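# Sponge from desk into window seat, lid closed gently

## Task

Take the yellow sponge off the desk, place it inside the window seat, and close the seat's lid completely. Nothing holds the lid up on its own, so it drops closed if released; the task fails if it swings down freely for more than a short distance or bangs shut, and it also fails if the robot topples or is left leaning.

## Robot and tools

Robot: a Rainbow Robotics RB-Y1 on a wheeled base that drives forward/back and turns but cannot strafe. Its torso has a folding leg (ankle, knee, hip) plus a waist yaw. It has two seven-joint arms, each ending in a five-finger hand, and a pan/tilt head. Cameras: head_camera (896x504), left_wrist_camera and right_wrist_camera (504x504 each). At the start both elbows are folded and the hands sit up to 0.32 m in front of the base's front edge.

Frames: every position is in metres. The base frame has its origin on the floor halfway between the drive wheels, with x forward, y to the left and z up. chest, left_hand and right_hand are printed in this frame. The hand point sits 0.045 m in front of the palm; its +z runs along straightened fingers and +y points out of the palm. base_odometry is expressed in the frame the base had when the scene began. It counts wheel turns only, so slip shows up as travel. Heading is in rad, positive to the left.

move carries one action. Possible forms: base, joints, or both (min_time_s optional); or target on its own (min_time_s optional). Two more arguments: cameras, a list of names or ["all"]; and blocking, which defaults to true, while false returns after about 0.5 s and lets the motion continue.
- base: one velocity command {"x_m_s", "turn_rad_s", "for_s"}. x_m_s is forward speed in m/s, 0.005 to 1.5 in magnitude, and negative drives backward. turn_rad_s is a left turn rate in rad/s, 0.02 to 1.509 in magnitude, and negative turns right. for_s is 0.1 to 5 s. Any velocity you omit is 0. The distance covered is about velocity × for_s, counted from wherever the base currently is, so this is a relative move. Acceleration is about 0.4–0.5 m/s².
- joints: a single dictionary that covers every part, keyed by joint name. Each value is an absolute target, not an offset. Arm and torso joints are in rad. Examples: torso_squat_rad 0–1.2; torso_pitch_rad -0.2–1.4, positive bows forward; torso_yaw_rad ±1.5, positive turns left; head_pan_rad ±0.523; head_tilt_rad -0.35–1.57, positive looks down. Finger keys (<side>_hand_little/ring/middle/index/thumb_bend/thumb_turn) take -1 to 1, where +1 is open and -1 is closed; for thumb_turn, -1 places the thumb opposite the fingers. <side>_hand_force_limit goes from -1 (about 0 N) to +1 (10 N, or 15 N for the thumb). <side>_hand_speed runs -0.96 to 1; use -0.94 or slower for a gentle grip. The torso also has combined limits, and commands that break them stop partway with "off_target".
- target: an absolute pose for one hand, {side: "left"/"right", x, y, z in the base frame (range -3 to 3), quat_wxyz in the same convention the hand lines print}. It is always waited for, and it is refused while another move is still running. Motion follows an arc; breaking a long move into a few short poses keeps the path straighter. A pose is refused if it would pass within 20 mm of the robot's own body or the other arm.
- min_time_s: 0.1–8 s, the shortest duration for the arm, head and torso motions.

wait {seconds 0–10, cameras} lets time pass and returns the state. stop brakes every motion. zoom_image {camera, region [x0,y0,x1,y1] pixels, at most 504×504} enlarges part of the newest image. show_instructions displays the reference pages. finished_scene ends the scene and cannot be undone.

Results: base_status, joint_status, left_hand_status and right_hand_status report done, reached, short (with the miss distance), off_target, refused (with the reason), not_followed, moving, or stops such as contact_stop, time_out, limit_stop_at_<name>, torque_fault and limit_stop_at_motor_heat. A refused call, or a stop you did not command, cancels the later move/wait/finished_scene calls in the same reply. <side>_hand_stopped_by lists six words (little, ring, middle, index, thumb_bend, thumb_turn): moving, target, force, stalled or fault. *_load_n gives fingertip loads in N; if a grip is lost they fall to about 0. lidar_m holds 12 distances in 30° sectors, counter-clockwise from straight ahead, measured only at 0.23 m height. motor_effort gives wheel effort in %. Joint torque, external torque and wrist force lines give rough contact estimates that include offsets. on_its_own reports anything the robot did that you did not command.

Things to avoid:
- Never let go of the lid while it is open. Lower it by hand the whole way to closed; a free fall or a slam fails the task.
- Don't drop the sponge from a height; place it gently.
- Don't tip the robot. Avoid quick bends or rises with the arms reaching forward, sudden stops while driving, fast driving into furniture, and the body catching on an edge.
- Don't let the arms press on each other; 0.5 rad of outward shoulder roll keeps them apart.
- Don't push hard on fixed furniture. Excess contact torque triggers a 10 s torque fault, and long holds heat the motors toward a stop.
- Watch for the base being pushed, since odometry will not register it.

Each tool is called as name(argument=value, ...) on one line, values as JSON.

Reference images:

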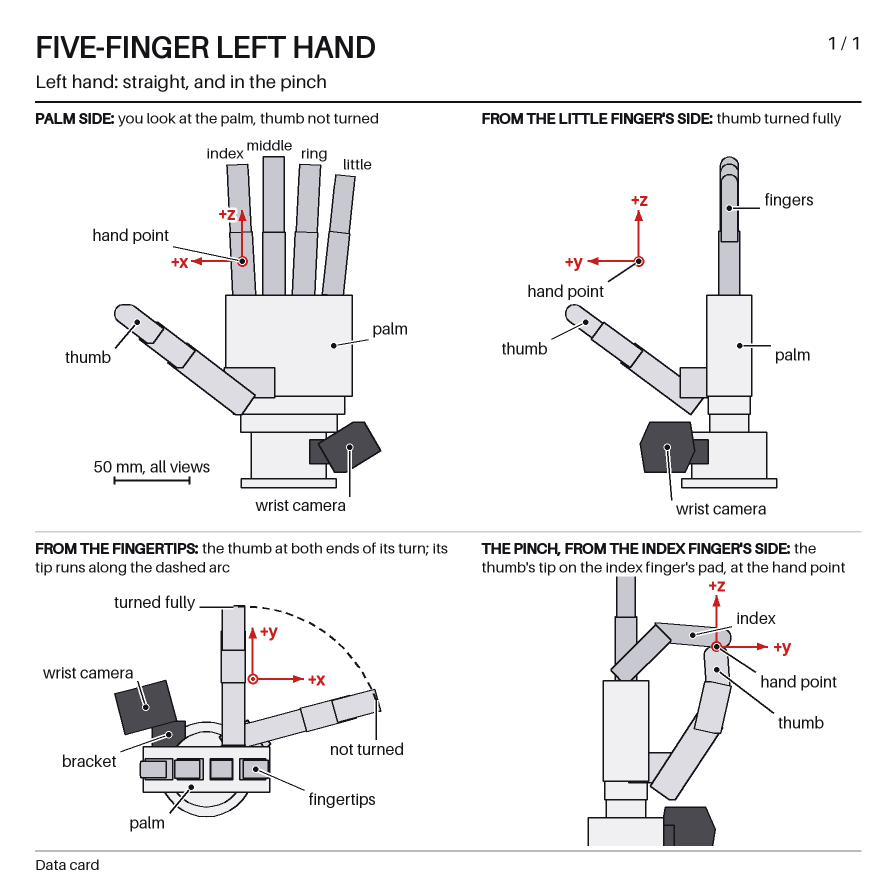

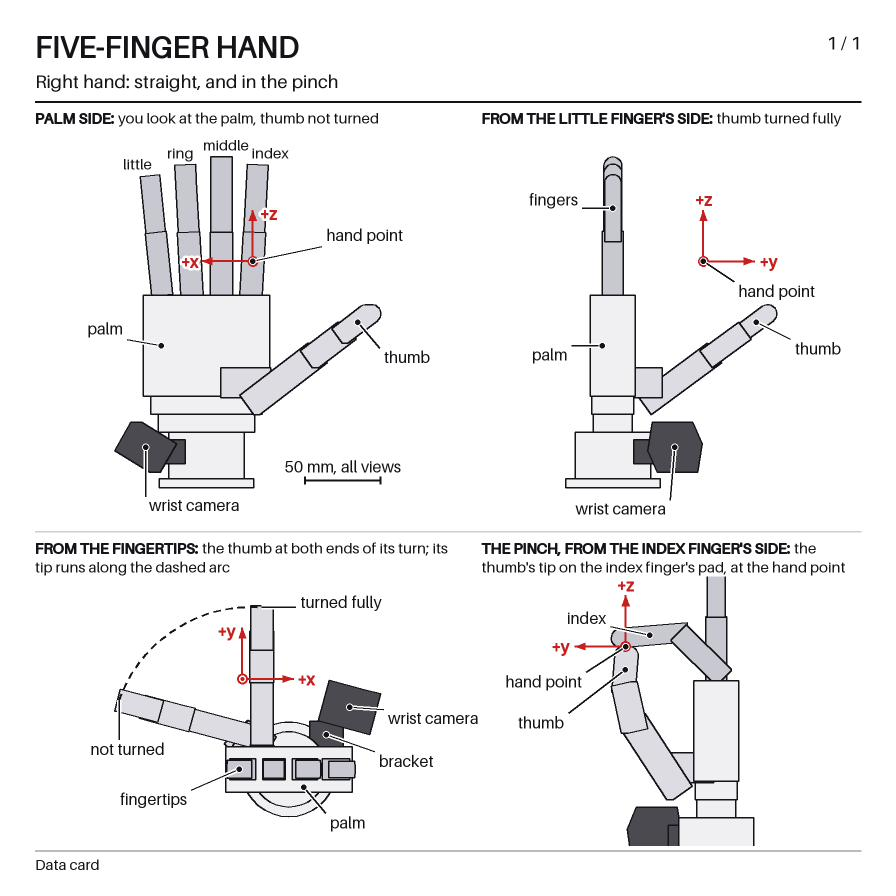

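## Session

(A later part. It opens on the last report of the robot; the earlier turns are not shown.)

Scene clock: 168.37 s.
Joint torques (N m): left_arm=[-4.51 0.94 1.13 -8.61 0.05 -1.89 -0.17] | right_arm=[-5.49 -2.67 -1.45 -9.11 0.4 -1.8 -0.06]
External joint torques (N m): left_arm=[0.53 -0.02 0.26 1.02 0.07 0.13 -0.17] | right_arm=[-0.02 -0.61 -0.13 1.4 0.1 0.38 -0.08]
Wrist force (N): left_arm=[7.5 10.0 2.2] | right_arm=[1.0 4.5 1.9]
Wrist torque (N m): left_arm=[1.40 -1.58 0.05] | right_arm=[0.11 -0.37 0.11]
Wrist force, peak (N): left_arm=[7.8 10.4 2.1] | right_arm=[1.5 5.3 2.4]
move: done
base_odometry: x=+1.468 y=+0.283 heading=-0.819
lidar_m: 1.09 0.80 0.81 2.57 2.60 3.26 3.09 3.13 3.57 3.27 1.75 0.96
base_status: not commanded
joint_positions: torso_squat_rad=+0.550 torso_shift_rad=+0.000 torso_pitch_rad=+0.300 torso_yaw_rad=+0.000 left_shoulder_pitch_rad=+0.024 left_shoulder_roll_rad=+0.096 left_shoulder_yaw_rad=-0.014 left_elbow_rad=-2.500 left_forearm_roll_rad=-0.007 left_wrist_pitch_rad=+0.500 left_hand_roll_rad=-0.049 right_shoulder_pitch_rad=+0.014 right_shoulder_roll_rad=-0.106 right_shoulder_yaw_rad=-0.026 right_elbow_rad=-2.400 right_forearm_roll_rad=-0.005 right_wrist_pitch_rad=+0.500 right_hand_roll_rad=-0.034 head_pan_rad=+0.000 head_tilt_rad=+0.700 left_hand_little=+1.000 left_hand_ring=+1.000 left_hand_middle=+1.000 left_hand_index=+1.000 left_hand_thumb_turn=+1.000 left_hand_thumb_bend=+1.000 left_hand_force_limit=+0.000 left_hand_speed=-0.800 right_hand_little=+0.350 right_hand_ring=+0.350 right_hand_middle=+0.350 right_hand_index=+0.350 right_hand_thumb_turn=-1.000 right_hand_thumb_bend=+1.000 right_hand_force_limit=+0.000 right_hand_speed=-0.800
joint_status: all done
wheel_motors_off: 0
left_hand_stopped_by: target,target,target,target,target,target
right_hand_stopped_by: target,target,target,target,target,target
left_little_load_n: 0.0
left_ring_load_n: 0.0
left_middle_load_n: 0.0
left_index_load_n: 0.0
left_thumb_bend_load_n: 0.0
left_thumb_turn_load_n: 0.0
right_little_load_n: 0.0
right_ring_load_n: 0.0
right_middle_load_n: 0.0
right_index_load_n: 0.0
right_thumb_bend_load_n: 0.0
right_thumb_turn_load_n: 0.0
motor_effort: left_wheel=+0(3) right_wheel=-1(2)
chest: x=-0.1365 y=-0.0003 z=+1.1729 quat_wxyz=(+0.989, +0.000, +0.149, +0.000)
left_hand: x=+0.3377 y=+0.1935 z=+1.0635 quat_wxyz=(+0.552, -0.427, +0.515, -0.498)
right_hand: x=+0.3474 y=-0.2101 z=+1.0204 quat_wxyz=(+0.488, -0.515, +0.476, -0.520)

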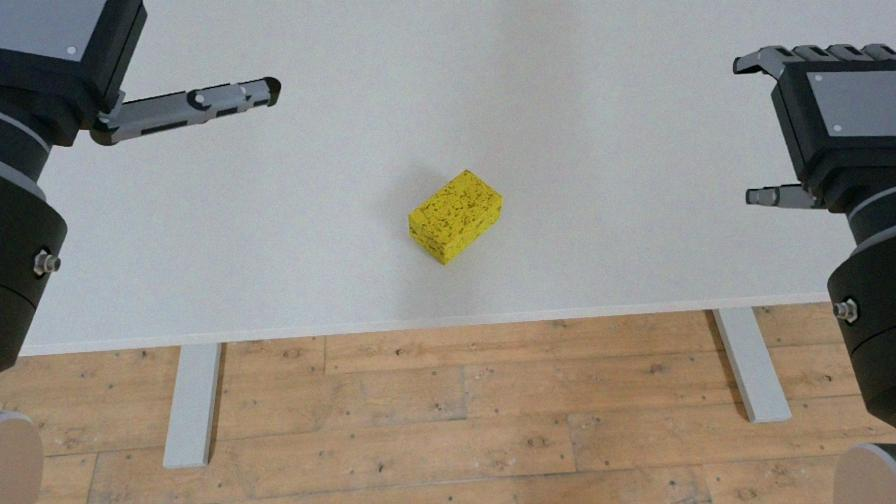

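move(target={"side": "right", "x": 0.40, "y": 0.01, "z": 0.92, "quat_wxyz": [0.4067, -0.8426, 0.3176, -0.1532]}, min_time_s=3, cameras=["all"])

Scene clock: 176.70 s.
Joint torques (N m): left_arm=[-4.58 0.93 1 -8.67 -0.03 -1.85 -0.17] | right_arm=[-22.66 -7.26 -4.78 -7.18 -0.36 -1.23 0.11]
External joint torques (N m): left_arm=[0.45 -0.03 0.13 0.97 -0.01 0.17 -0.17] | right_arm=[-1.04 -2.02 1.08 1.68 -0.12 0.42 0.1]
Wrist force (N): left_arm=[7.4 9.5 2.3] | right_arm=[1.8 3.8 5.0]
Wrist torque (N m): left_arm=[1.32 -1.57 0.09] | right_arm=[-0.07 -0.52 0.15]
Wrist force, peak (N): left_arm=[7.6 10.2 2.3] | right_arm=[1.7 3.5 6.4]
move: done
base_odometry: x=+1.468 y=+0.283 heading=-0.819
lidar_m: 1.09 0.79 0.81 2.56 2.60 3.25 3.09 3.12 3.56 3.27 1.76 0.96
base_status: not commanded
joint_positions: torso_squat_rad=+0.550 torso_shift_rad=+0.000 torso_pitch_rad=+0.300 torso_yaw_rad=+0.000 left_shoulder_pitch_rad=+0.024 left_shoulder_roll_rad=+0.096 left_shoulder_yaw_rad=-0.014 left_elbow_rad=-2.500 left_forearm_roll_rad=-0.007 left_wrist_pitch_rad=+0.500 left_hand_roll_rad=-0.049 right_shoulder_pitch_rad=-0.985 right_shoulder_roll_rad=-0.369 right_shoulder_yaw_rad=+0.256 right_elbow_rad=-1.467 right_forearm_roll_rad=-0.795 right_wrist_pitch_rad=+1.112 right_hand_roll_rad=+0.290 head_pan_rad=+0.000 head_tilt_rad=+0.700 left_hand_little=+1.000 left_hand_ring=+1.000 left_hand_middle=+1.000 left_hand_index=+1.000 left_hand_thumb_turn=+1.000 left_hand_thumb_bend=+1.000 left_hand_force_limit=+0.000 left_hand_speed=-0.800 right_hand_little=+0.350 right_hand_ring=+0.350 right_hand_middle=+0.350 right_hand_index=+0.350 right_hand_thumb_turn=-1.000 right_hand_thumb_bend=+1.000 right_hand_force_limit=+0.000 right_hand_speed=-0.800
joint_status: all done
wheel_motors_off: 0
left_hand_stopped_by: target,target,target,target,target,target
right_hand_stopped_by: target,target,target,target,target,target
left_little_load_n: 0.5
left_ring_load_n: 0.0
left_middle_load_n: 0.0
left_index_load_n: 0.0
left_thumb_bend_load_n: 0.0
left_thumb_turn_load_n: -0.5
right_little_load_n: 0.0
right_ring_load_n: 0.0
right_middle_load_n: -0.5
right_index_load_n: 0.0
right_thumb_bend_load_n: 0.0
right_thumb_turn_load_n: 0.0
motor_effort: left_wheel=-1(2) right_wheel=-1(2)
chest: x=-0.1366 y=-0.0003 z=+1.1729 quat_wxyz=(+0.989, +0.000, +0.149, +0.000)
left_hand: x=+0.3377 y=+0.1935 z=+1.0635 quat_wxyz=(+0.552, -0.427, +0.515, -0.498)
right_hand: x=+0.3998 y=+0.0102 z=+0.9208 quat_wxyz=(+0.407, -0.841, +0.319, -0.155)
right_hand_status: reached (checked arc that bows 29 mm and turns the hand up to 60 deg, planned for 3.0 s): 1 mm and 0.3 deg off.
pictures: head_camera, left_wrist_camera, right_wrist_camera

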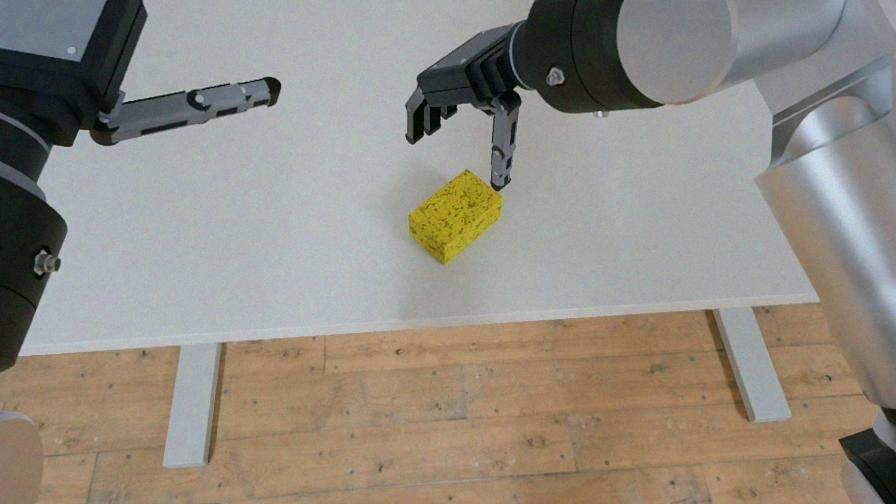

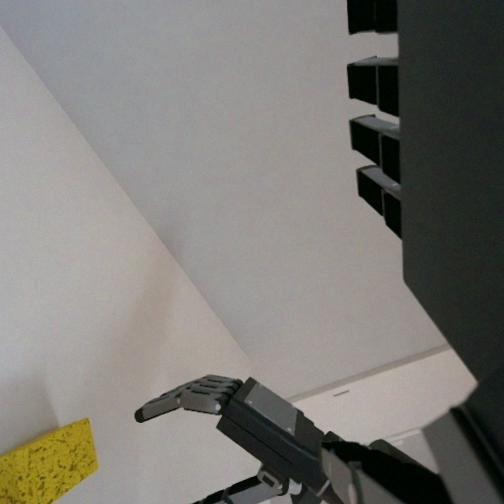

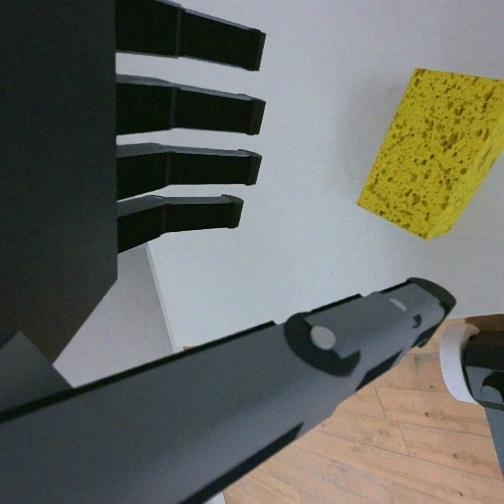

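move(target={"side": "right", "x": 0.417, "y": 0.023, "z": 0.84, "quat_wxyz": [0.4067, -0.8426, 0.3176, -0.1532]}, min_time_s=2, cameras=["head_camera", "right_wrist_camera"])

zoom_image(camera="head_camera", region=[390, 100, 550, 280])

Scene clock: 187.67 s.
Joint torques (N m): left_arm=[-4.51 0.9 0.93 -8.67 -0.03 -1.88 -0.11] | right_arm=[-23.19 -3.17 -3.56 -7.8 -0.58 -1.31 0.21]
External joint torques (N m): left_arm=[0.52 -0.06 0.06 0.97 -0.01 0.14 -0.11] | right_arm=[-1.05 1.18 1.05 1.78 -0.17 0.2 0.2]
Wrist force (N): left_arm=[7.5 9.6 2.2] | right_arm=[1.3 2.2 5.6]
Wrist torque (N m): left_arm=[1.36 -1.59 0.10] | right_arm=[-0.38 -0.51 0.10]
Wrist force, peak (N): left_arm=[7.7 10.4 2.2] | right_arm=[1.7 3.4 6.6]
move: done
base_odometry: x=+1.468 y=+0.283 heading=-0.819
lidar_m: 1.09 0.79 0.81 2.56 2.60 3.27 3.09 3.12 3.55 3.27 1.75 0.98
base_status: not commanded
joint_positions: torso_squat_rad=+0.550 torso_shift_rad=+0.000 torso_pitch_rad=+0.300 torso_yaw_rad=+0.000 left_shoulder_pitch_rad=+0.024 left_shoulder_roll_rad=+0.096 left_shoulder_yaw_rad=-0.014 left_elbow_rad=-2.500 left_forearm_roll_rad=-0.007 left_wrist_pitch_rad=+0.500 left_hand_roll_rad=-0.049 right_shoulder_pitch_rad=-0.991 right_shoulder_roll_rad=-0.271 right_shoulder_yaw_rad=+0.280 right_elbow_rad=-1.142 right_forearm_roll_rad=-0.827 right_wrist_pitch_rad=+0.876 right_hand_roll_rad=+0.504 head_pan_rad=+0.000 head_tilt_rad=+0.700 left_hand_little=+1.000 left_hand_ring=+1.000 left_hand_middle=+1.000 left_hand_index=+1.000 left_hand_thumb_turn=+1.000 left_hand_thumb_bend=+1.000 left_hand_force_limit=+0.000 left_hand_speed=-0.800 right_hand_little=+0.350 right_hand_ring=+0.350 right_hand_middle=+0.350 right_hand_index=+0.350 right_hand_thumb_turn=-1.000 right_hand_thumb_bend=+1.000 right_hand_force_limit=+0.000 right_hand_speed=-0.800
joint_status: all done
wheel_motors_off: 0
left_hand_stopped_by: target,target,target,target,target,target
right_hand_stopped_by: target,target,target,target,target,target
left_little_load_n: 0.0
left_ring_load_n: 0.0
left_middle_load_n: 0.0
left_index_load_n: 0.0
left_thumb_bend_load_n: -0.5
left_thumb_turn_load_n: 0.0
right_little_load_n: 0.0
right_ring_load_n: 0.0
right_middle_load_n: 0.0
right_index_load_n: 0.0
right_thumb_bend_load_n: 0.0
right_thumb_turn_load_n: 0.0
motor_effort: left_wheel=-1(2) right_wheel=-1(2)
chest: x=-0.1366 y=-0.0003 z=+1.1729 quat_wxyz=(+0.989, +0.000, +0.149, +0.000)
left_hand: x=+0.3377 y=+0.1935 z=+1.0635 quat_wxyz=(+0.552, -0.427, +0.515, -0.498)
right_hand: x=+0.4168 y=+0.0226 z=+0.8404 quat_wxyz=(+0.406, -0.842, +0.319, -0.155)
right_hand_status: reached (checked arc that bows 10 mm and turns the hand up to 2 deg, planned for 2.0 s): 1 mm and 0.3 deg off.

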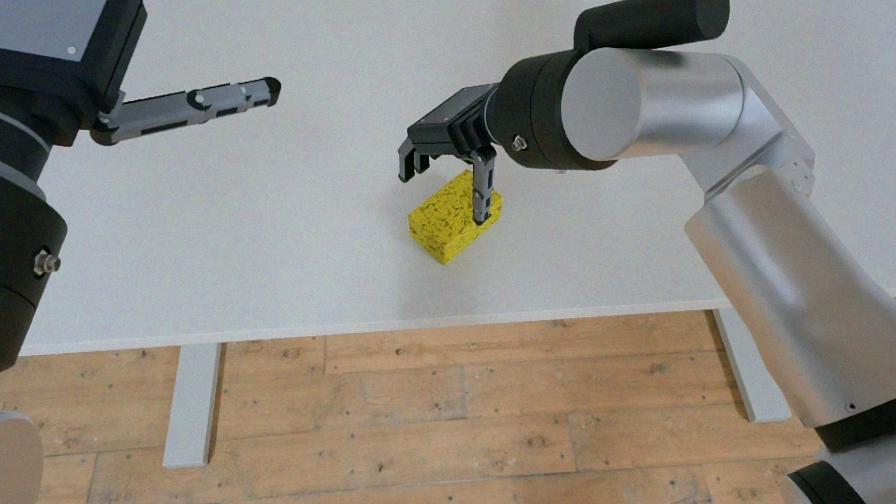

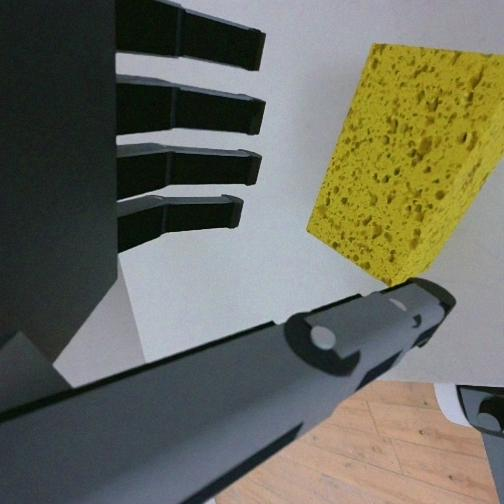

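Scaled by 2.800 from the camera's image (finer frame: 1280x720).

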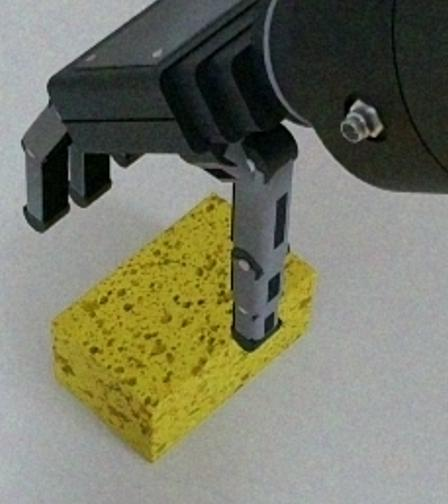

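move(target={"side": "right", "x": 0.4245, "y": 0.0165, "z": 0.797, "quat_wxyz": [0.4067, -0.8426, 0.3176, -0.1532]}, min_time_s=2, cameras=["head_camera", "right_wrist_camera"])

zoom_image(camera="head_camera", region=[390, 120, 550, 280])

Scene clock: 204.70 s.
Joint torques (N m): left_arm=[-4.47 0.99 0.97 -8.76 0.01 -1.8 -0.25] | right_arm=[-23.74 -2.93 -4.74 -7.64 -0.73 -1.16 0.08]
External joint torques (N m): left_arm=[0.56 0.03 0.11 0.87 0.04 0.23 -0.25] | right_arm=[-1.22 1.58 -1 1.87 -0.19 0.15 0.07]
Wrist force (N): left_arm=[7.6 10.1 1.9] | right_arm=[1.8 3.0 5.7]
Wrist torque (N m): left_arm=[1.43 -1.62 0.09] | right_arm=[-0.19 -0.57 0.19]
Wrist force, peak (N): left_arm=[7.4 10.5 2.0] | right_arm=[1.8 3.0 6.5]
move: done
base_odometry: x=+1.468 y=+0.283 heading=-0.819
lidar_m: 1.08 0.80 0.82 2.57 2.59 3.26 3.08 3.12 3.55 3.28 1.75 0.96
base_status: not commanded
joint_positions: torso_squat_rad=+0.550 torso_shift_rad=+0.000 torso_pitch_rad=+0.300 torso_yaw_rad=+0.000 left_shoulder_pitch_rad=+0.024 left_shoulder_roll_rad=+0.096 left_shoulder_yaw_rad=-0.014 left_elbow_rad=-2.500 left_forearm_roll_rad=-0.007 left_wrist_pitch_rad=+0.500 left_hand_roll_rad=-0.049 right_shoulder_pitch_rad=-1.024 right_shoulder_roll_rad=-0.231 right_shoulder_yaw_rad=+0.261 right_elbow_rad=-0.900 right_forearm_roll_rad=-0.941 right_wrist_pitch_rad=+0.750 right_hand_roll_rad=+0.716 head_pan_rad=+0.000 head_tilt_rad=+0.700 left_hand_little=+1.000 left_hand_ring=+1.000 left_hand_middle=+1.000 left_hand_index=+1.000 left_hand_thumb_turn=+1.000 left_hand_thumb_bend=+1.000 left_hand_force_limit=+0.000 left_hand_speed=-0.800 right_hand_little=+0.350 right_hand_ring=+0.350 right_hand_middle=+0.350 right_hand_index=+0.350 right_hand_thumb_turn=-1.000 right_hand_thumb_bend=+1.000 right_hand_force_limit=+0.000 right_hand_speed=-0.800
joint_status: all done
wheel_motors_off: 0
left_hand_stopped_by: target,target,target,target,target,target
right_hand_stopped_by: target,target,target,target,target,target
left_little_load_n: 0.0
left_ring_load_n: 0.0
left_middle_load_n: -0.5
left_index_load_n: 0.0
left_thumb_bend_load_n: 0.0
left_thumb_turn_load_n: 0.0
right_little_load_n: 0.0
right_ring_load_n: 0.0
right_middle_load_n: 0.0
right_index_load_n: 0.0
right_thumb_bend_load_n: 0.5
right_thumb_turn_load_n: 0.0
motor_effort: left_wheel=-1(2) right_wheel=-1(2)
chest: x=-0.1366 y=-0.0003 z=+1.1729 quat_wxyz=(+0.989, +0.000, +0.149, +0.000)
left_hand: x=+0.3377 y=+0.1935 z=+1.0635 quat_wxyz=(+0.552, -0.427, +0.515, -0.498)
right_hand: x=+0.4245 y=+0.0162 z=+0.7971 quat_wxyz=(+0.406, -0.843, +0.318, -0.154)
right_hand_status: reached (checked arc that bows 7 mm and turns the hand up to 1 deg, planned for 2.0 s): 0 mm and 0.1 deg off.

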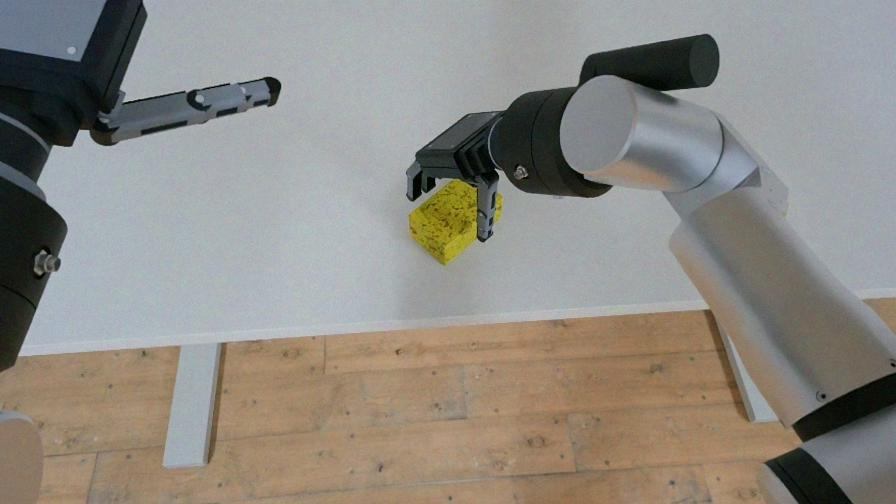

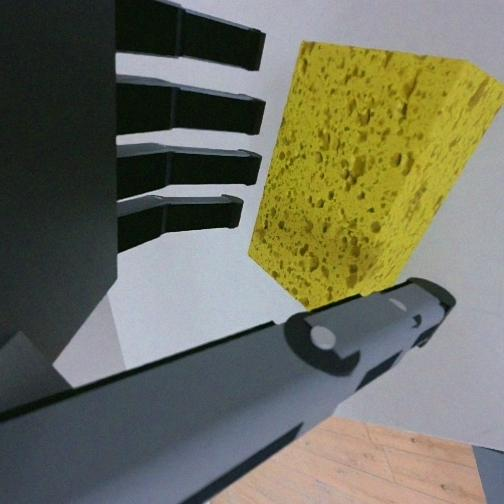

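Scaled by 3.150 from the camera's image (finer frame: 1280x720).

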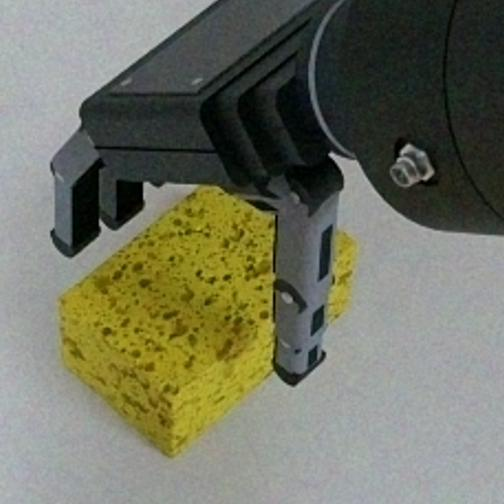

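move(target={"side": "right", "x": 0.436, "y": 0.017, "z": 0.797, "quat_wxyz": [0.4067, -0.8426, 0.3176, -0.1532]}, min_time_s=1)

move(target={"side": "right", "x": 0.436, "y": 0.017, "z": 0.780, "quat_wxyz": [0.4067, -0.8426, 0.3176, -0.1532]}, min_time_s=2, cameras=["head_camera", "right_wrist_camera"])

zoom_image(camera="head_camera", region=[390, 120, 550, 280])

Scene clock: 211.40 s.
Joint torques (N m): left_arm=[-4.76 0.77 0.98 -8.75 0.01 -1.89 -0.18] | right_arm=[-24.03 -3.42 -4.48 -7.61 -0.64 -1.06 0.11]
External joint torques (N m): left_arm=[0.27 -0.19 0.11 0.89 0.03 0.14 -0.19] | right_arm=[-0.72 1.52 -1.12 1.8 -0.04 0.16 0.1]
Wrist force (N): left_arm=[7.4 9.8 2.1] | right_arm=[2.1 2.5 6.1]
Wrist torque (N m): left_arm=[1.40 -1.59 0.09] | right_arm=[-0.35 -0.64 0.16]
Wrist force, peak (N): left_arm=[7.8 10.1 2.6] | right_arm=[1.5 2.8 6.7]
move: done
base_odometry: x=+1.468 y=+0.283 heading=-0.819
lidar_m: 1.09 0.80 0.81 2.56 2.59 3.25 3.08 3.11 3.56 3.27 1.76 0.97
base_status: not commanded
joint_positions: torso_squat_rad=+0.550 torso_shift_rad=+0.000 torso_pitch_rad=+0.300 torso_yaw_rad=+0.000 left_shoulder_pitch_rad=+0.024 left_shoulder_roll_rad=+0.096 left_shoulder_yaw_rad=-0.014 left_elbow_rad=-2.500 left_forearm_roll_rad=-0.007 left_wrist_pitch_rad=+0.500 left_hand_roll_rad=-0.049 right_shoulder_pitch_rad=-1.092 right_shoulder_roll_rad=-0.217 right_shoulder_yaw_rad=+0.242 right_elbow_rad=-0.774 right_forearm_roll_rad=-0.994 right_wrist_pitch_rad=+0.726 right_hand_roll_rad=+0.795 head_pan_rad=+0.000 head_tilt_rad=+0.700 left_hand_little=+1.000 left_hand_ring=+1.000 left_hand_middle=+1.000 left_hand_index=+1.000 left_hand_thumb_turn=+1.000 left_hand_thumb_bend=+1.000 left_hand_force_limit=+0.000 left_hand_speed=-0.800 right_hand_little=+0.350 right_hand_ring=+0.350 right_hand_middle=+0.350 right_hand_index=+0.350 right_hand_thumb_turn=-1.000 right_hand_thumb_bend=+1.000 right_hand_force_limit=+0.000 right_hand_speed=-0.800
joint_status: all done
wheel_motors_off: 0
left_hand_stopped_by: target,target,target,target,target,target
right_hand_stopped_by: target,target,target,target,target,target
left_little_load_n: 0.0
left_ring_load_n: 0.0
left_middle_load_n: 0.0
left_index_load_n: 0.0
left_thumb_bend_load_n: 0.0
left_thumb_turn_load_n: 0.0
right_little_load_n: 0.0
right_ring_load_n: 0.0
right_middle_load_n: 0.0
right_index_load_n: 0.0
right_thumb_bend_load_n: 0.0
right_thumb_turn_load_n: 0.0
motor_effort: left_wheel=-1(2) right_wheel=-1(2)
chest: x=-0.1366 y=-0.0003 z=+1.1729 quat_wxyz=(+0.989, +0.000, +0.149, +0.000)
left_hand: x=+0.3377 y=+0.1935 z=+1.0635 quat_wxyz=(+0.552, -0.427, +0.515, -0.498)
right_hand: x=+0.4360 y=+0.0168 z=+0.7972 quat_wxyz=(+0.406, -0.843, +0.318, -0.155)
right_hand_status: reached (checked arc that bows 5 mm and turns the hand up to 1 deg, planned for 1.0 s): 0 mm and 0.2 deg off.
pictures: none

Scene clock: 213.73 s.
Joint torques (N m): left_arm=[-4.63 0.69 0.91 -8.6 0.04 -1.86 -0.18] | right_arm=[-24.54 -3.39 -4.12 -7.28 -0.87 -0.89 0.07]
External joint torques (N m): left_arm=[0.4 -0.28 0.05 1.03 0.06 0.16 -0.18] | right_arm=[-1.15 1.5 -1.28 2 -0.23 0.19 0.06]
Wrist force (N): left_arm=[7.8 9.7 2.2] | right_arm=[2.7 2.7 5.8]
Wrist torque (N m): left_arm=[1.33 -1.64 0.11] | right_arm=[-0.29 -0.76 0.21]
Wrist force, peak (N): left_arm=[7.5 10.4 2.0] | right_arm=[3.4 3.4 5.9]
move: done
base_odometry: x=+1.468 y=+0.283 heading=-0.819
lidar_m: 1.09 0.79 0.81 2.57 2.59 3.26 3.09 3.12 3.55 3.28 1.76 0.97
base_status: not commanded
joint_positions: torso_squat_rad=+0.550 torso_shift_rad=+0.000 torso_pitch_rad=+0.300 torso_yaw_rad=+0.000 left_shoulder_pitch_rad=+0.024 left_shoulder_roll_rad=+0.096 left_shoulder_yaw_rad=-0.014 left_elbow_rad=-2.500 left_forearm_roll_rad=-0.007 left_wrist_pitch_rad=+0.500 left_hand_roll_rad=-0.049 right_shoulder_pitch_rad=-1.117 right_shoulder_roll_rad=-0.191 right_shoulder_yaw_rad=+0.222 right_elbow_rad=-0.657 right_forearm_roll_rad=-1.053 right_wrist_pitch_rad=+0.676 right_hand_roll_rad=+0.907 head_pan_rad=+0.000 head_tilt_rad=+0.700 left_hand_little=+1.000 left_hand_ring=+1.000 left_hand_middle=+1.000 left_hand_index=+1.000 left_hand_thumb_turn=+1.000 left_hand_thumb_bend=+1.000 left_hand_force_limit=+0.000 left_hand_speed=-0.800 right_hand_little=+0.350 right_hand_ring=+0.350 right_hand_middle=+0.350 right_hand_index=+0.350 right_hand_thumb_turn=-1.000 right_hand_thumb_bend=+1.000 right_hand_force_limit=+0.000 right_hand_speed=-0.800
joint_status: all done
wheel_motors_off: 0
left_hand_stopped_by: target,target,target,target,target,target
right_hand_stopped_by: target,target,target,target,target,target
left_little_load_n: 0.0
left_ring_load_n: 0.0
left_middle_load_n: 0.0
left_index_load_n: 0.0
left_thumb_bend_load_n: 0.0
left_thumb_turn_load_n: -0.5
right_little_load_n: 0.0
right_ring_load_n: 0.0
right_middle_load_n: 0.0
right_index_load_n: 0.0
right_thumb_bend_load_n: 0.0
right_thumb_turn_load_n: 0.0
motor_effort: left_wheel=-1(2) right_wheel=-1(2)
chest: x=-0.1366 y=-0.0003 z=+1.1729 quat_wxyz=(+0.989, +0.000, +0.149, +0.000)
left_hand: x=+0.3377 y=+0.1935 z=+1.0635 quat_wxyz=(+0.552, -0.427, +0.515, -0.498)
right_hand: x=+0.4359 y=+0.0167 z=+0.7802 quat_wxyz=(+0.406, -0.842, +0.318, -0.155)
right_hand_status: reached (checked arc that bows 4 mm and turns the hand up to 1 deg, planned for 2.0 s): 0 mm and 0.2 deg off.

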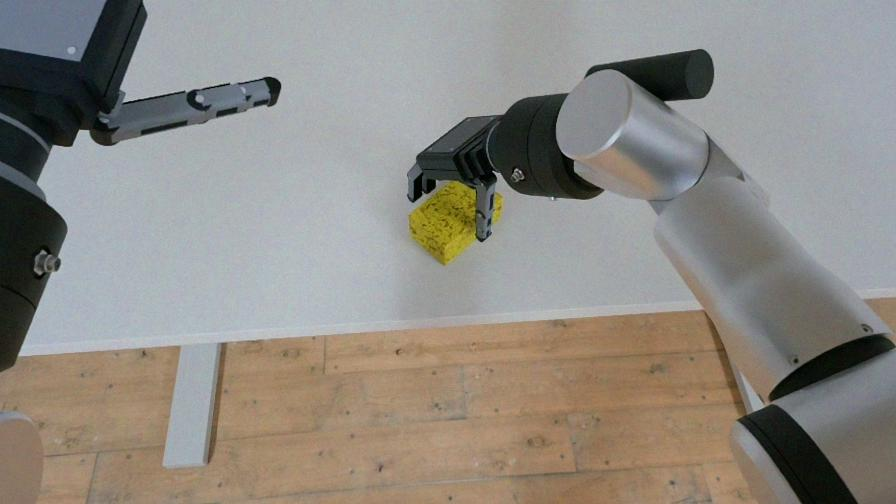

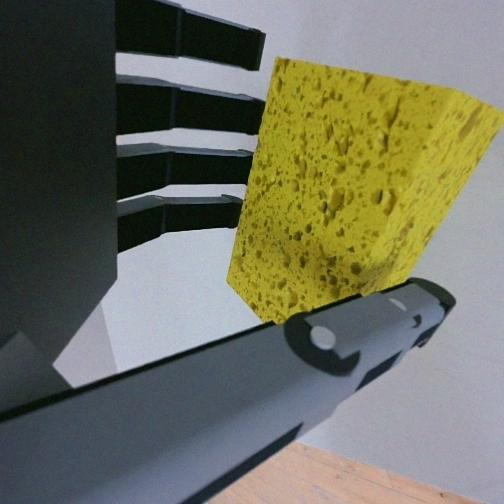

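Scaled by 3.150 from the camera's image (finer frame: 1280x720).

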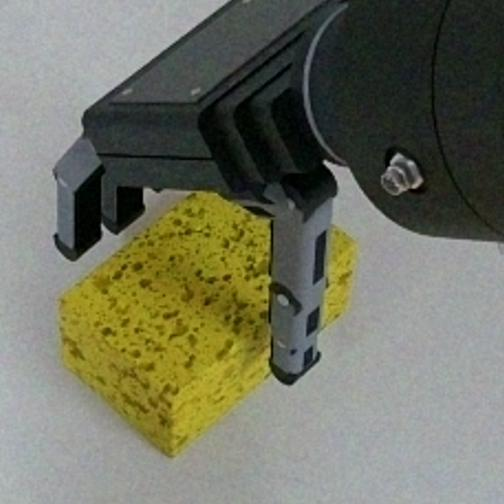

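move(target={"side": "right", "x": 0.436, "y": 0.017, "z": 0.772, "quat_wxyz": [0.4067, -0.8426, 0.3176, -0.1532]}, min_time_s=1)

move(joints={"right_hand_force_limit": -0.3, "right_hand_speed": -0.94, "right_hand_index": -0.15, "right_hand_middle": -0.15, "right_hand_ring": -0.15}, cameras=["head_camera", "right_wrist_camera"])

zoom_image(camera="head_camera", region=[390, 120, 550, 280])

Scene clock: 228.43 s.
Joint torques (N m): left_arm=[-4.54 0.95 1.15 -8.61 0 -1.87 -0.23] | right_arm=[-24.56 -3.33 -3.7 -7.28 -0.82 -0.84 0.15]
External joint torques (N m): left_arm=[0.49 -0.01 0.28 1.02 0.02 0.15 -0.23] | right_arm=[-1.15 1.55 -1.12 1.91 -0.17 0.16 0.14]
Wrist force (N): left_arm=[7.2 9.5 2.0] | right_arm=[1.6 2.4 5.8]
Wrist torque (N m): left_arm=[1.33 -1.57 0.07] | right_arm=[-0.33 -0.54 0.12]
Wrist force, peak (N): left_arm=[7.6 10.7 1.6] | right_arm=[2.1 3.2 6.2]
move: done
base_odometry: x=+1.468 y=+0.283 heading=-0.819
lidar_m: 1.08 0.79 0.82 2.57 2.60 3.25 3.09 3.13 3.55 3.27 1.75 0.97
base_status: not commanded
joint_positions: torso_squat_rad=+0.550 torso_shift_rad=+0.000 torso_pitch_rad=+0.300 torso_yaw_rad=+0.000 left_shoulder_pitch_rad=+0.024 left_shoulder_roll_rad=+0.096 left_shoulder_yaw_rad=-0.014 left_elbow_rad=-2.500 left_forearm_roll_rad=-0.007 left_wrist_pitch_rad=+0.500 left_hand_roll_rad=-0.049 right_shoulder_pitch_rad=-1.130 right_shoulder_roll_rad=-0.179 right_shoulder_yaw_rad=+0.210 right_elbow_rad=-0.601 right_forearm_roll_rad=-1.082 right_wrist_pitch_rad=+0.653 right_hand_roll_rad=+0.962 head_pan_rad=+0.000 head_tilt_rad=+0.700 left_hand_little=+1.000 left_hand_ring=+1.000 left_hand_middle=+1.000 left_hand_index=+1.000 left_hand_thumb_turn=+1.000 left_hand_thumb_bend=+1.000 left_hand_force_limit=+0.000 left_hand_speed=-0.800 right_hand_little=+0.350 right_hand_ring=+0.350 right_hand_middle=+0.350 right_hand_index=+0.350 right_hand_thumb_turn=-1.000 right_hand_thumb_bend=+1.000 right_hand_force_limit=+0.000 right_hand_speed=-0.800
joint_status: all done
wheel_motors_off: 0
left_hand_stopped_by: target,target,target,target,target,target
right_hand_stopped_by: target,target,target,target,target,target
left_little_load_n: 0.0
left_ring_load_n: 0.0
left_middle_load_n: 0.0
left_index_load_n: 0.0
left_thumb_bend_load_n: 0.0
left_thumb_turn_load_n: 0.0
right_little_load_n: 0.0
right_ring_load_n: 0.0
right_middle_load_n: 0.0
right_index_load_n: 0.0
right_thumb_bend_load_n: 0.0
right_thumb_turn_load_n: 0.0
motor_effort: left_wheel=-2(2) right_wheel=-1(2)
chest: x=-0.1366 y=-0.0003 z=+1.1729 quat_wxyz=(+0.989, +0.000, +0.149, +0.000)
left_hand: x=+0.3377 y=+0.1935 z=+1.0635 quat_wxyz=(+0.552, -0.427, +0.515, -0.498)
right_hand: x=+0.4353 y=+0.0164 z=+0.7723 quat_wxyz=(+0.405, -0.842, +0.319, -0.156)
right_hand_status: reached (checked arc that bows 2 mm and turns the hand up to 0 deg, planned for 1.0 s): 1 mm and 0.4 deg off.
pictures: none

Scene clock: 231.00 s.
Joint torques (N m): left_arm=[-4.53 0.88 1.03 -8.79 -0.01 -1.8 -0.13] | right_arm=[-24.42 -3.44 -3.65 -7.35 -0.81 -0.89 0.13]
External joint torques (N m): left_arm=[0.5 -0.08 0.17 0.85 0.01 0.22 -0.13] | right_arm=[-1.02 1.44 -1.06 1.84 -0.16 0.12 0.12]
Wrist force (N): left_arm=[7.6 9.6 2.1] | right_arm=[2.1 2.6 5.8]
Wrist torque (N m): left_arm=[1.31 -1.59 0.11] | right_arm=[-0.27 -0.65 0.17]
Wrist force, peak (N): left_arm=[8.0 9.7 2.3] | right_arm=[2.0 3.2 6.4]
move: off_target
base_odometry: x=+1.468 y=+0.283 heading=-0.819
lidar_m: 1.09 0.80 0.81 2.57 2.60 3.27 3.08 3.12 3.56 3.27 1.76 0.97
base_status: not commanded
joint_positions: torso_squat_rad=+0.550 torso_shift_rad=+0.000 torso_pitch_rad=+0.300 torso_yaw_rad=+0.000 left_shoulder_pitch_rad=+0.024 left_shoulder_roll_rad=+0.096 left_shoulder_yaw_rad=-0.014 left_elbow_rad=-2.500 left_forearm_roll_rad=-0.007 left_wrist_pitch_rad=+0.500 left_hand_roll_rad=-0.049 right_shoulder_pitch_rad=-1.130 right_shoulder_roll_rad=-0.179 right_shoulder_yaw_rad=+0.210 right_elbow_rad=-0.601 right_forearm_roll_rad=-1.082 right_wrist_pitch_rad=+0.653 right_hand_roll_rad=+0.962 head_pan_rad=+0.000 head_tilt_rad=+0.700 left_hand_little=+1.000 left_hand_ring=+1.000 left_hand_middle=+1.000 left_hand_index=+1.000 left_hand_thumb_turn=+1.000 left_hand_thumb_bend=+1.000 left_hand_force_limit=+0.000 left_hand_speed=-0.800 right_hand_little=+0.350 right_hand_ring=-0.021 right_hand_middle=+0.024 right_hand_index=-0.004 right_hand_thumb_turn=-1.000 right_hand_thumb_bend=+1.000 right_hand_force_limit=-0.300 right_hand_speed=-0.940
joint_status: right_hand_ring off_target (ended at -0.021, target -0.150); right_hand_middle off_target (ended at +0.024, target -0.150); right_hand_index off_target (ended at -0.004, target -0.150); the others done
wheel_motors_off: 0
left_hand_stopped_by: target,target,target,target,target,target
right_hand_stopped_by: target,force,force,force,target,target
left_little_load_n: 0.0
left_ring_load_n: 0.0
left_middle_load_n: 0.0
left_index_load_n: 0.0
left_thumb_bend_load_n: 0.0
left_thumb_turn_load_n: -0.5
right_little_load_n: 0.0
right_ring_load_n: 4.0
right_middle_load_n: 2.5
right_index_load_n: 3.5
right_thumb_bend_load_n: 0.5
right_thumb_turn_load_n: 1.5
motor_effort: left_wheel=-1(2) right_wheel=-1(2)
chest: x=-0.1366 y=-0.0003 z=+1.1729 quat_wxyz=(+0.989, +0.000, +0.149, +0.000)
left_hand: x=+0.3377 y=+0.1935 z=+1.0635 quat_wxyz=(+0.552, -0.427, +0.515, -0.498)
right_hand: x=+0.4353 y=+0.0164 z=+0.7723 quat_wxyz=(+0.405, -0.842, +0.319, -0.156)

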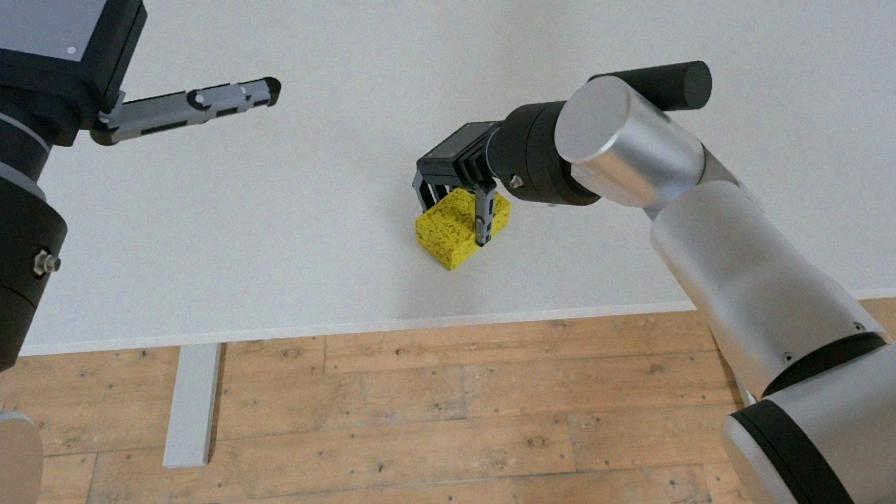

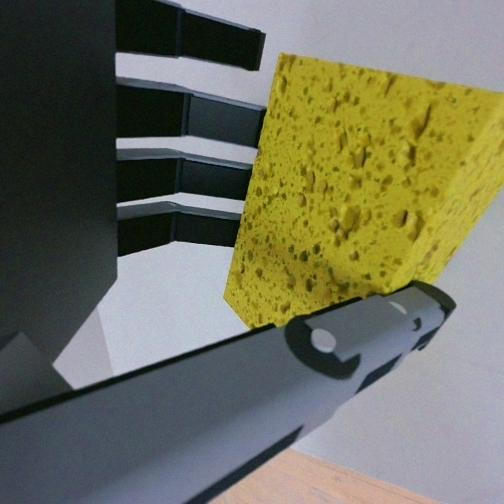

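Scaled by 3.150 from the camera's image (finer frame: 1280x720).

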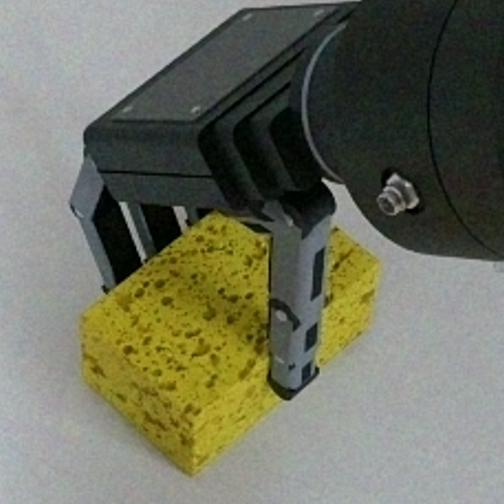

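move(target={"side": "right", "x": 0.4353, "y": 0.0164, "z": 0.812, "quat_wxyz": [0.4067, -0.8426, 0.3176, -0.1532]}, min_time_s=2, cameras=["head_camera", "right_wrist_camera"])

zoom_image(camera="head_camera", region=[390, 120, 550, 280])

Scene clock: 236.27 s.
Joint torques (N m): left_arm=[-4.45 0.74 0.97 -8.56 0.06 -1.82 -0.16] | right_arm=[-20.8 -7.04 -2.63 -9.09 -0.13 -0.84 -0.29]
External joint torques (N m): left_arm=[0.58 -0.22 0.1 1.07 0.08 0.2 -0.16] | right_arm=[2.51 -1.97 1.16 0.35 0.45 0.45 -0.3]
Wrist force (N): left_arm=[7.5 9.6 2.2] | right_arm=[1.7 2.6 5.8]
Wrist torque (N m): left_arm=[1.34 -1.58 0.11] | right_arm=[-0.29 -0.52 0.11]
Wrist force, peak (N): left_arm=[8.0 10.0 1.6] | right_arm=[1.4 3.0 6.9]
move: done
base_odometry: x=+1.468 y=+0.283 heading=-0.819
lidar_m: 1.09 0.79 0.81 2.57 2.60 3.25 3.08 3.12 3.56 3.27 1.75 0.97
base_status: not commanded
joint_positions: torso_squat_rad=+0.550 torso_shift_rad=+0.000 torso_pitch_rad=+0.300 torso_yaw_rad=+0.000 left_shoulder_pitch_rad=+0.024 left_shoulder_roll_rad=+0.096 left_shoulder_yaw_rad=-0.014 left_elbow_rad=-2.500 left_forearm_roll_rad=-0.007 left_wrist_pitch_rad=+0.500 left_hand_roll_rad=-0.049 right_shoulder_pitch_rad=-1.082 right_shoulder_roll_rad=-0.241 right_shoulder_yaw_rad=+0.257 right_elbow_rad=-0.854 right_forearm_roll_rad=-0.973 right_wrist_pitch_rad=+0.768 right_hand_roll_rad=+0.726 head_pan_rad=+0.000 head_tilt_rad=+0.700 left_hand_little=+1.000 left_hand_ring=+1.000 left_hand_middle=+1.000 left_hand_index=+1.000 left_hand_thumb_turn=+1.000 left_hand_thumb_bend=+1.000 left_hand_force_limit=+0.000 left_hand_speed=-0.800 right_hand_little=+0.350 right_hand_ring=-0.021 right_hand_middle=+0.024 right_hand_index=-0.004 right_hand_thumb_turn=-1.000 right_hand_thumb_bend=+1.000 right_hand_force_limit=-0.300 right_hand_speed=-0.940
joint_status: all done
wheel_motors_off: 0
left_hand_stopped_by: target,target,target,target,target,target
right_hand_stopped_by: target,force,force,force,target,target
left_little_load_n: 0.0
left_ring_load_n: 0.0
left_middle_load_n: 0.0
left_index_load_n: 0.0
left_thumb_bend_load_n: 0.0
left_thumb_turn_load_n: -0.5
right_little_load_n: 0.0
right_ring_load_n: 4.0
right_middle_load_n: 2.5
right_index_load_n: 3.5
right_thumb_bend_load_n: 0.5
right_thumb_turn_load_n: 2.0
motor_effort: left_wheel=-1(2) right_wheel=-1(2)
chest: x=-0.1366 y=-0.0003 z=+1.1729 quat_wxyz=(+0.989, +0.000, +0.149, +0.000)
left_hand: x=+0.3376 y=+0.1935 z=+1.0636 quat_wxyz=(+0.552, -0.427, +0.515, -0.498)
right_hand: x=+0.4355 y=+0.0170 z=+0.8127 quat_wxyz=(+0.408, -0.843, +0.317, -0.152)
right_hand_status: reached (checked arc that bows 8 mm and turns the hand up to 2 deg, planned for 2.0 s): 1 mm and 0.2 deg off.

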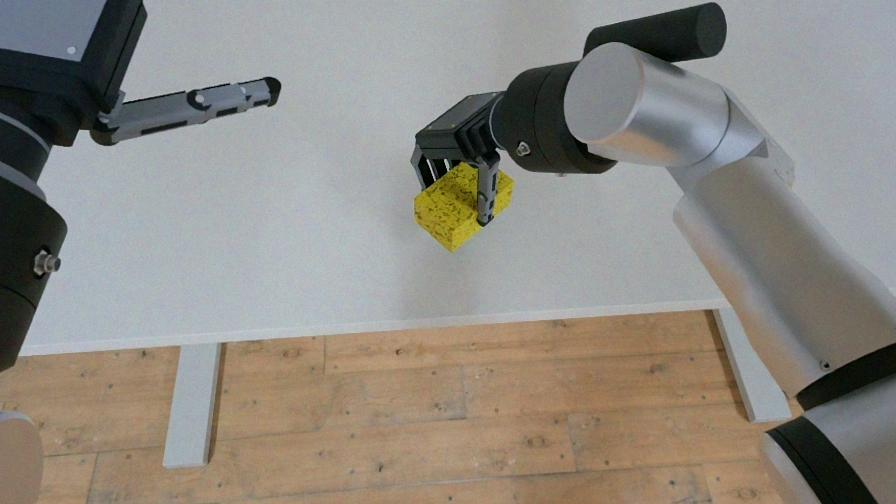

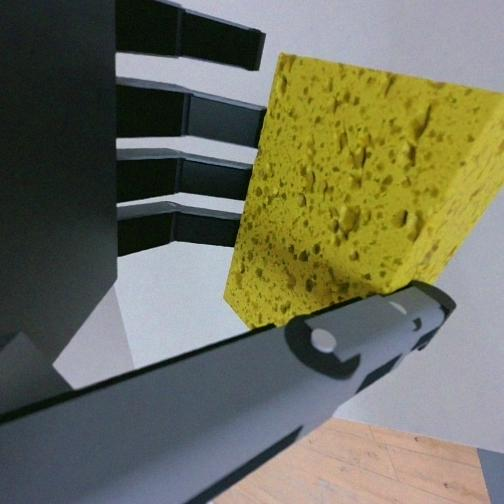

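Scaled by 3.150 from the camera's image (finer frame: 1280x720).

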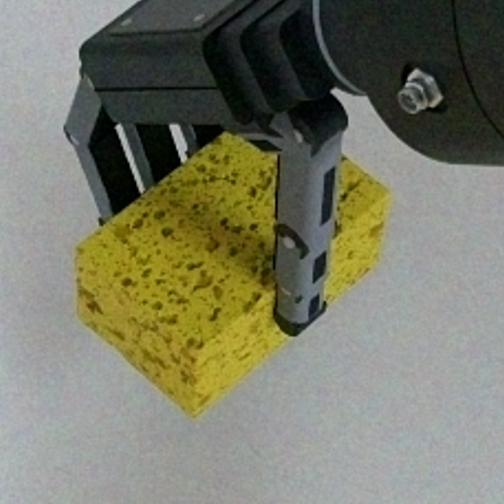

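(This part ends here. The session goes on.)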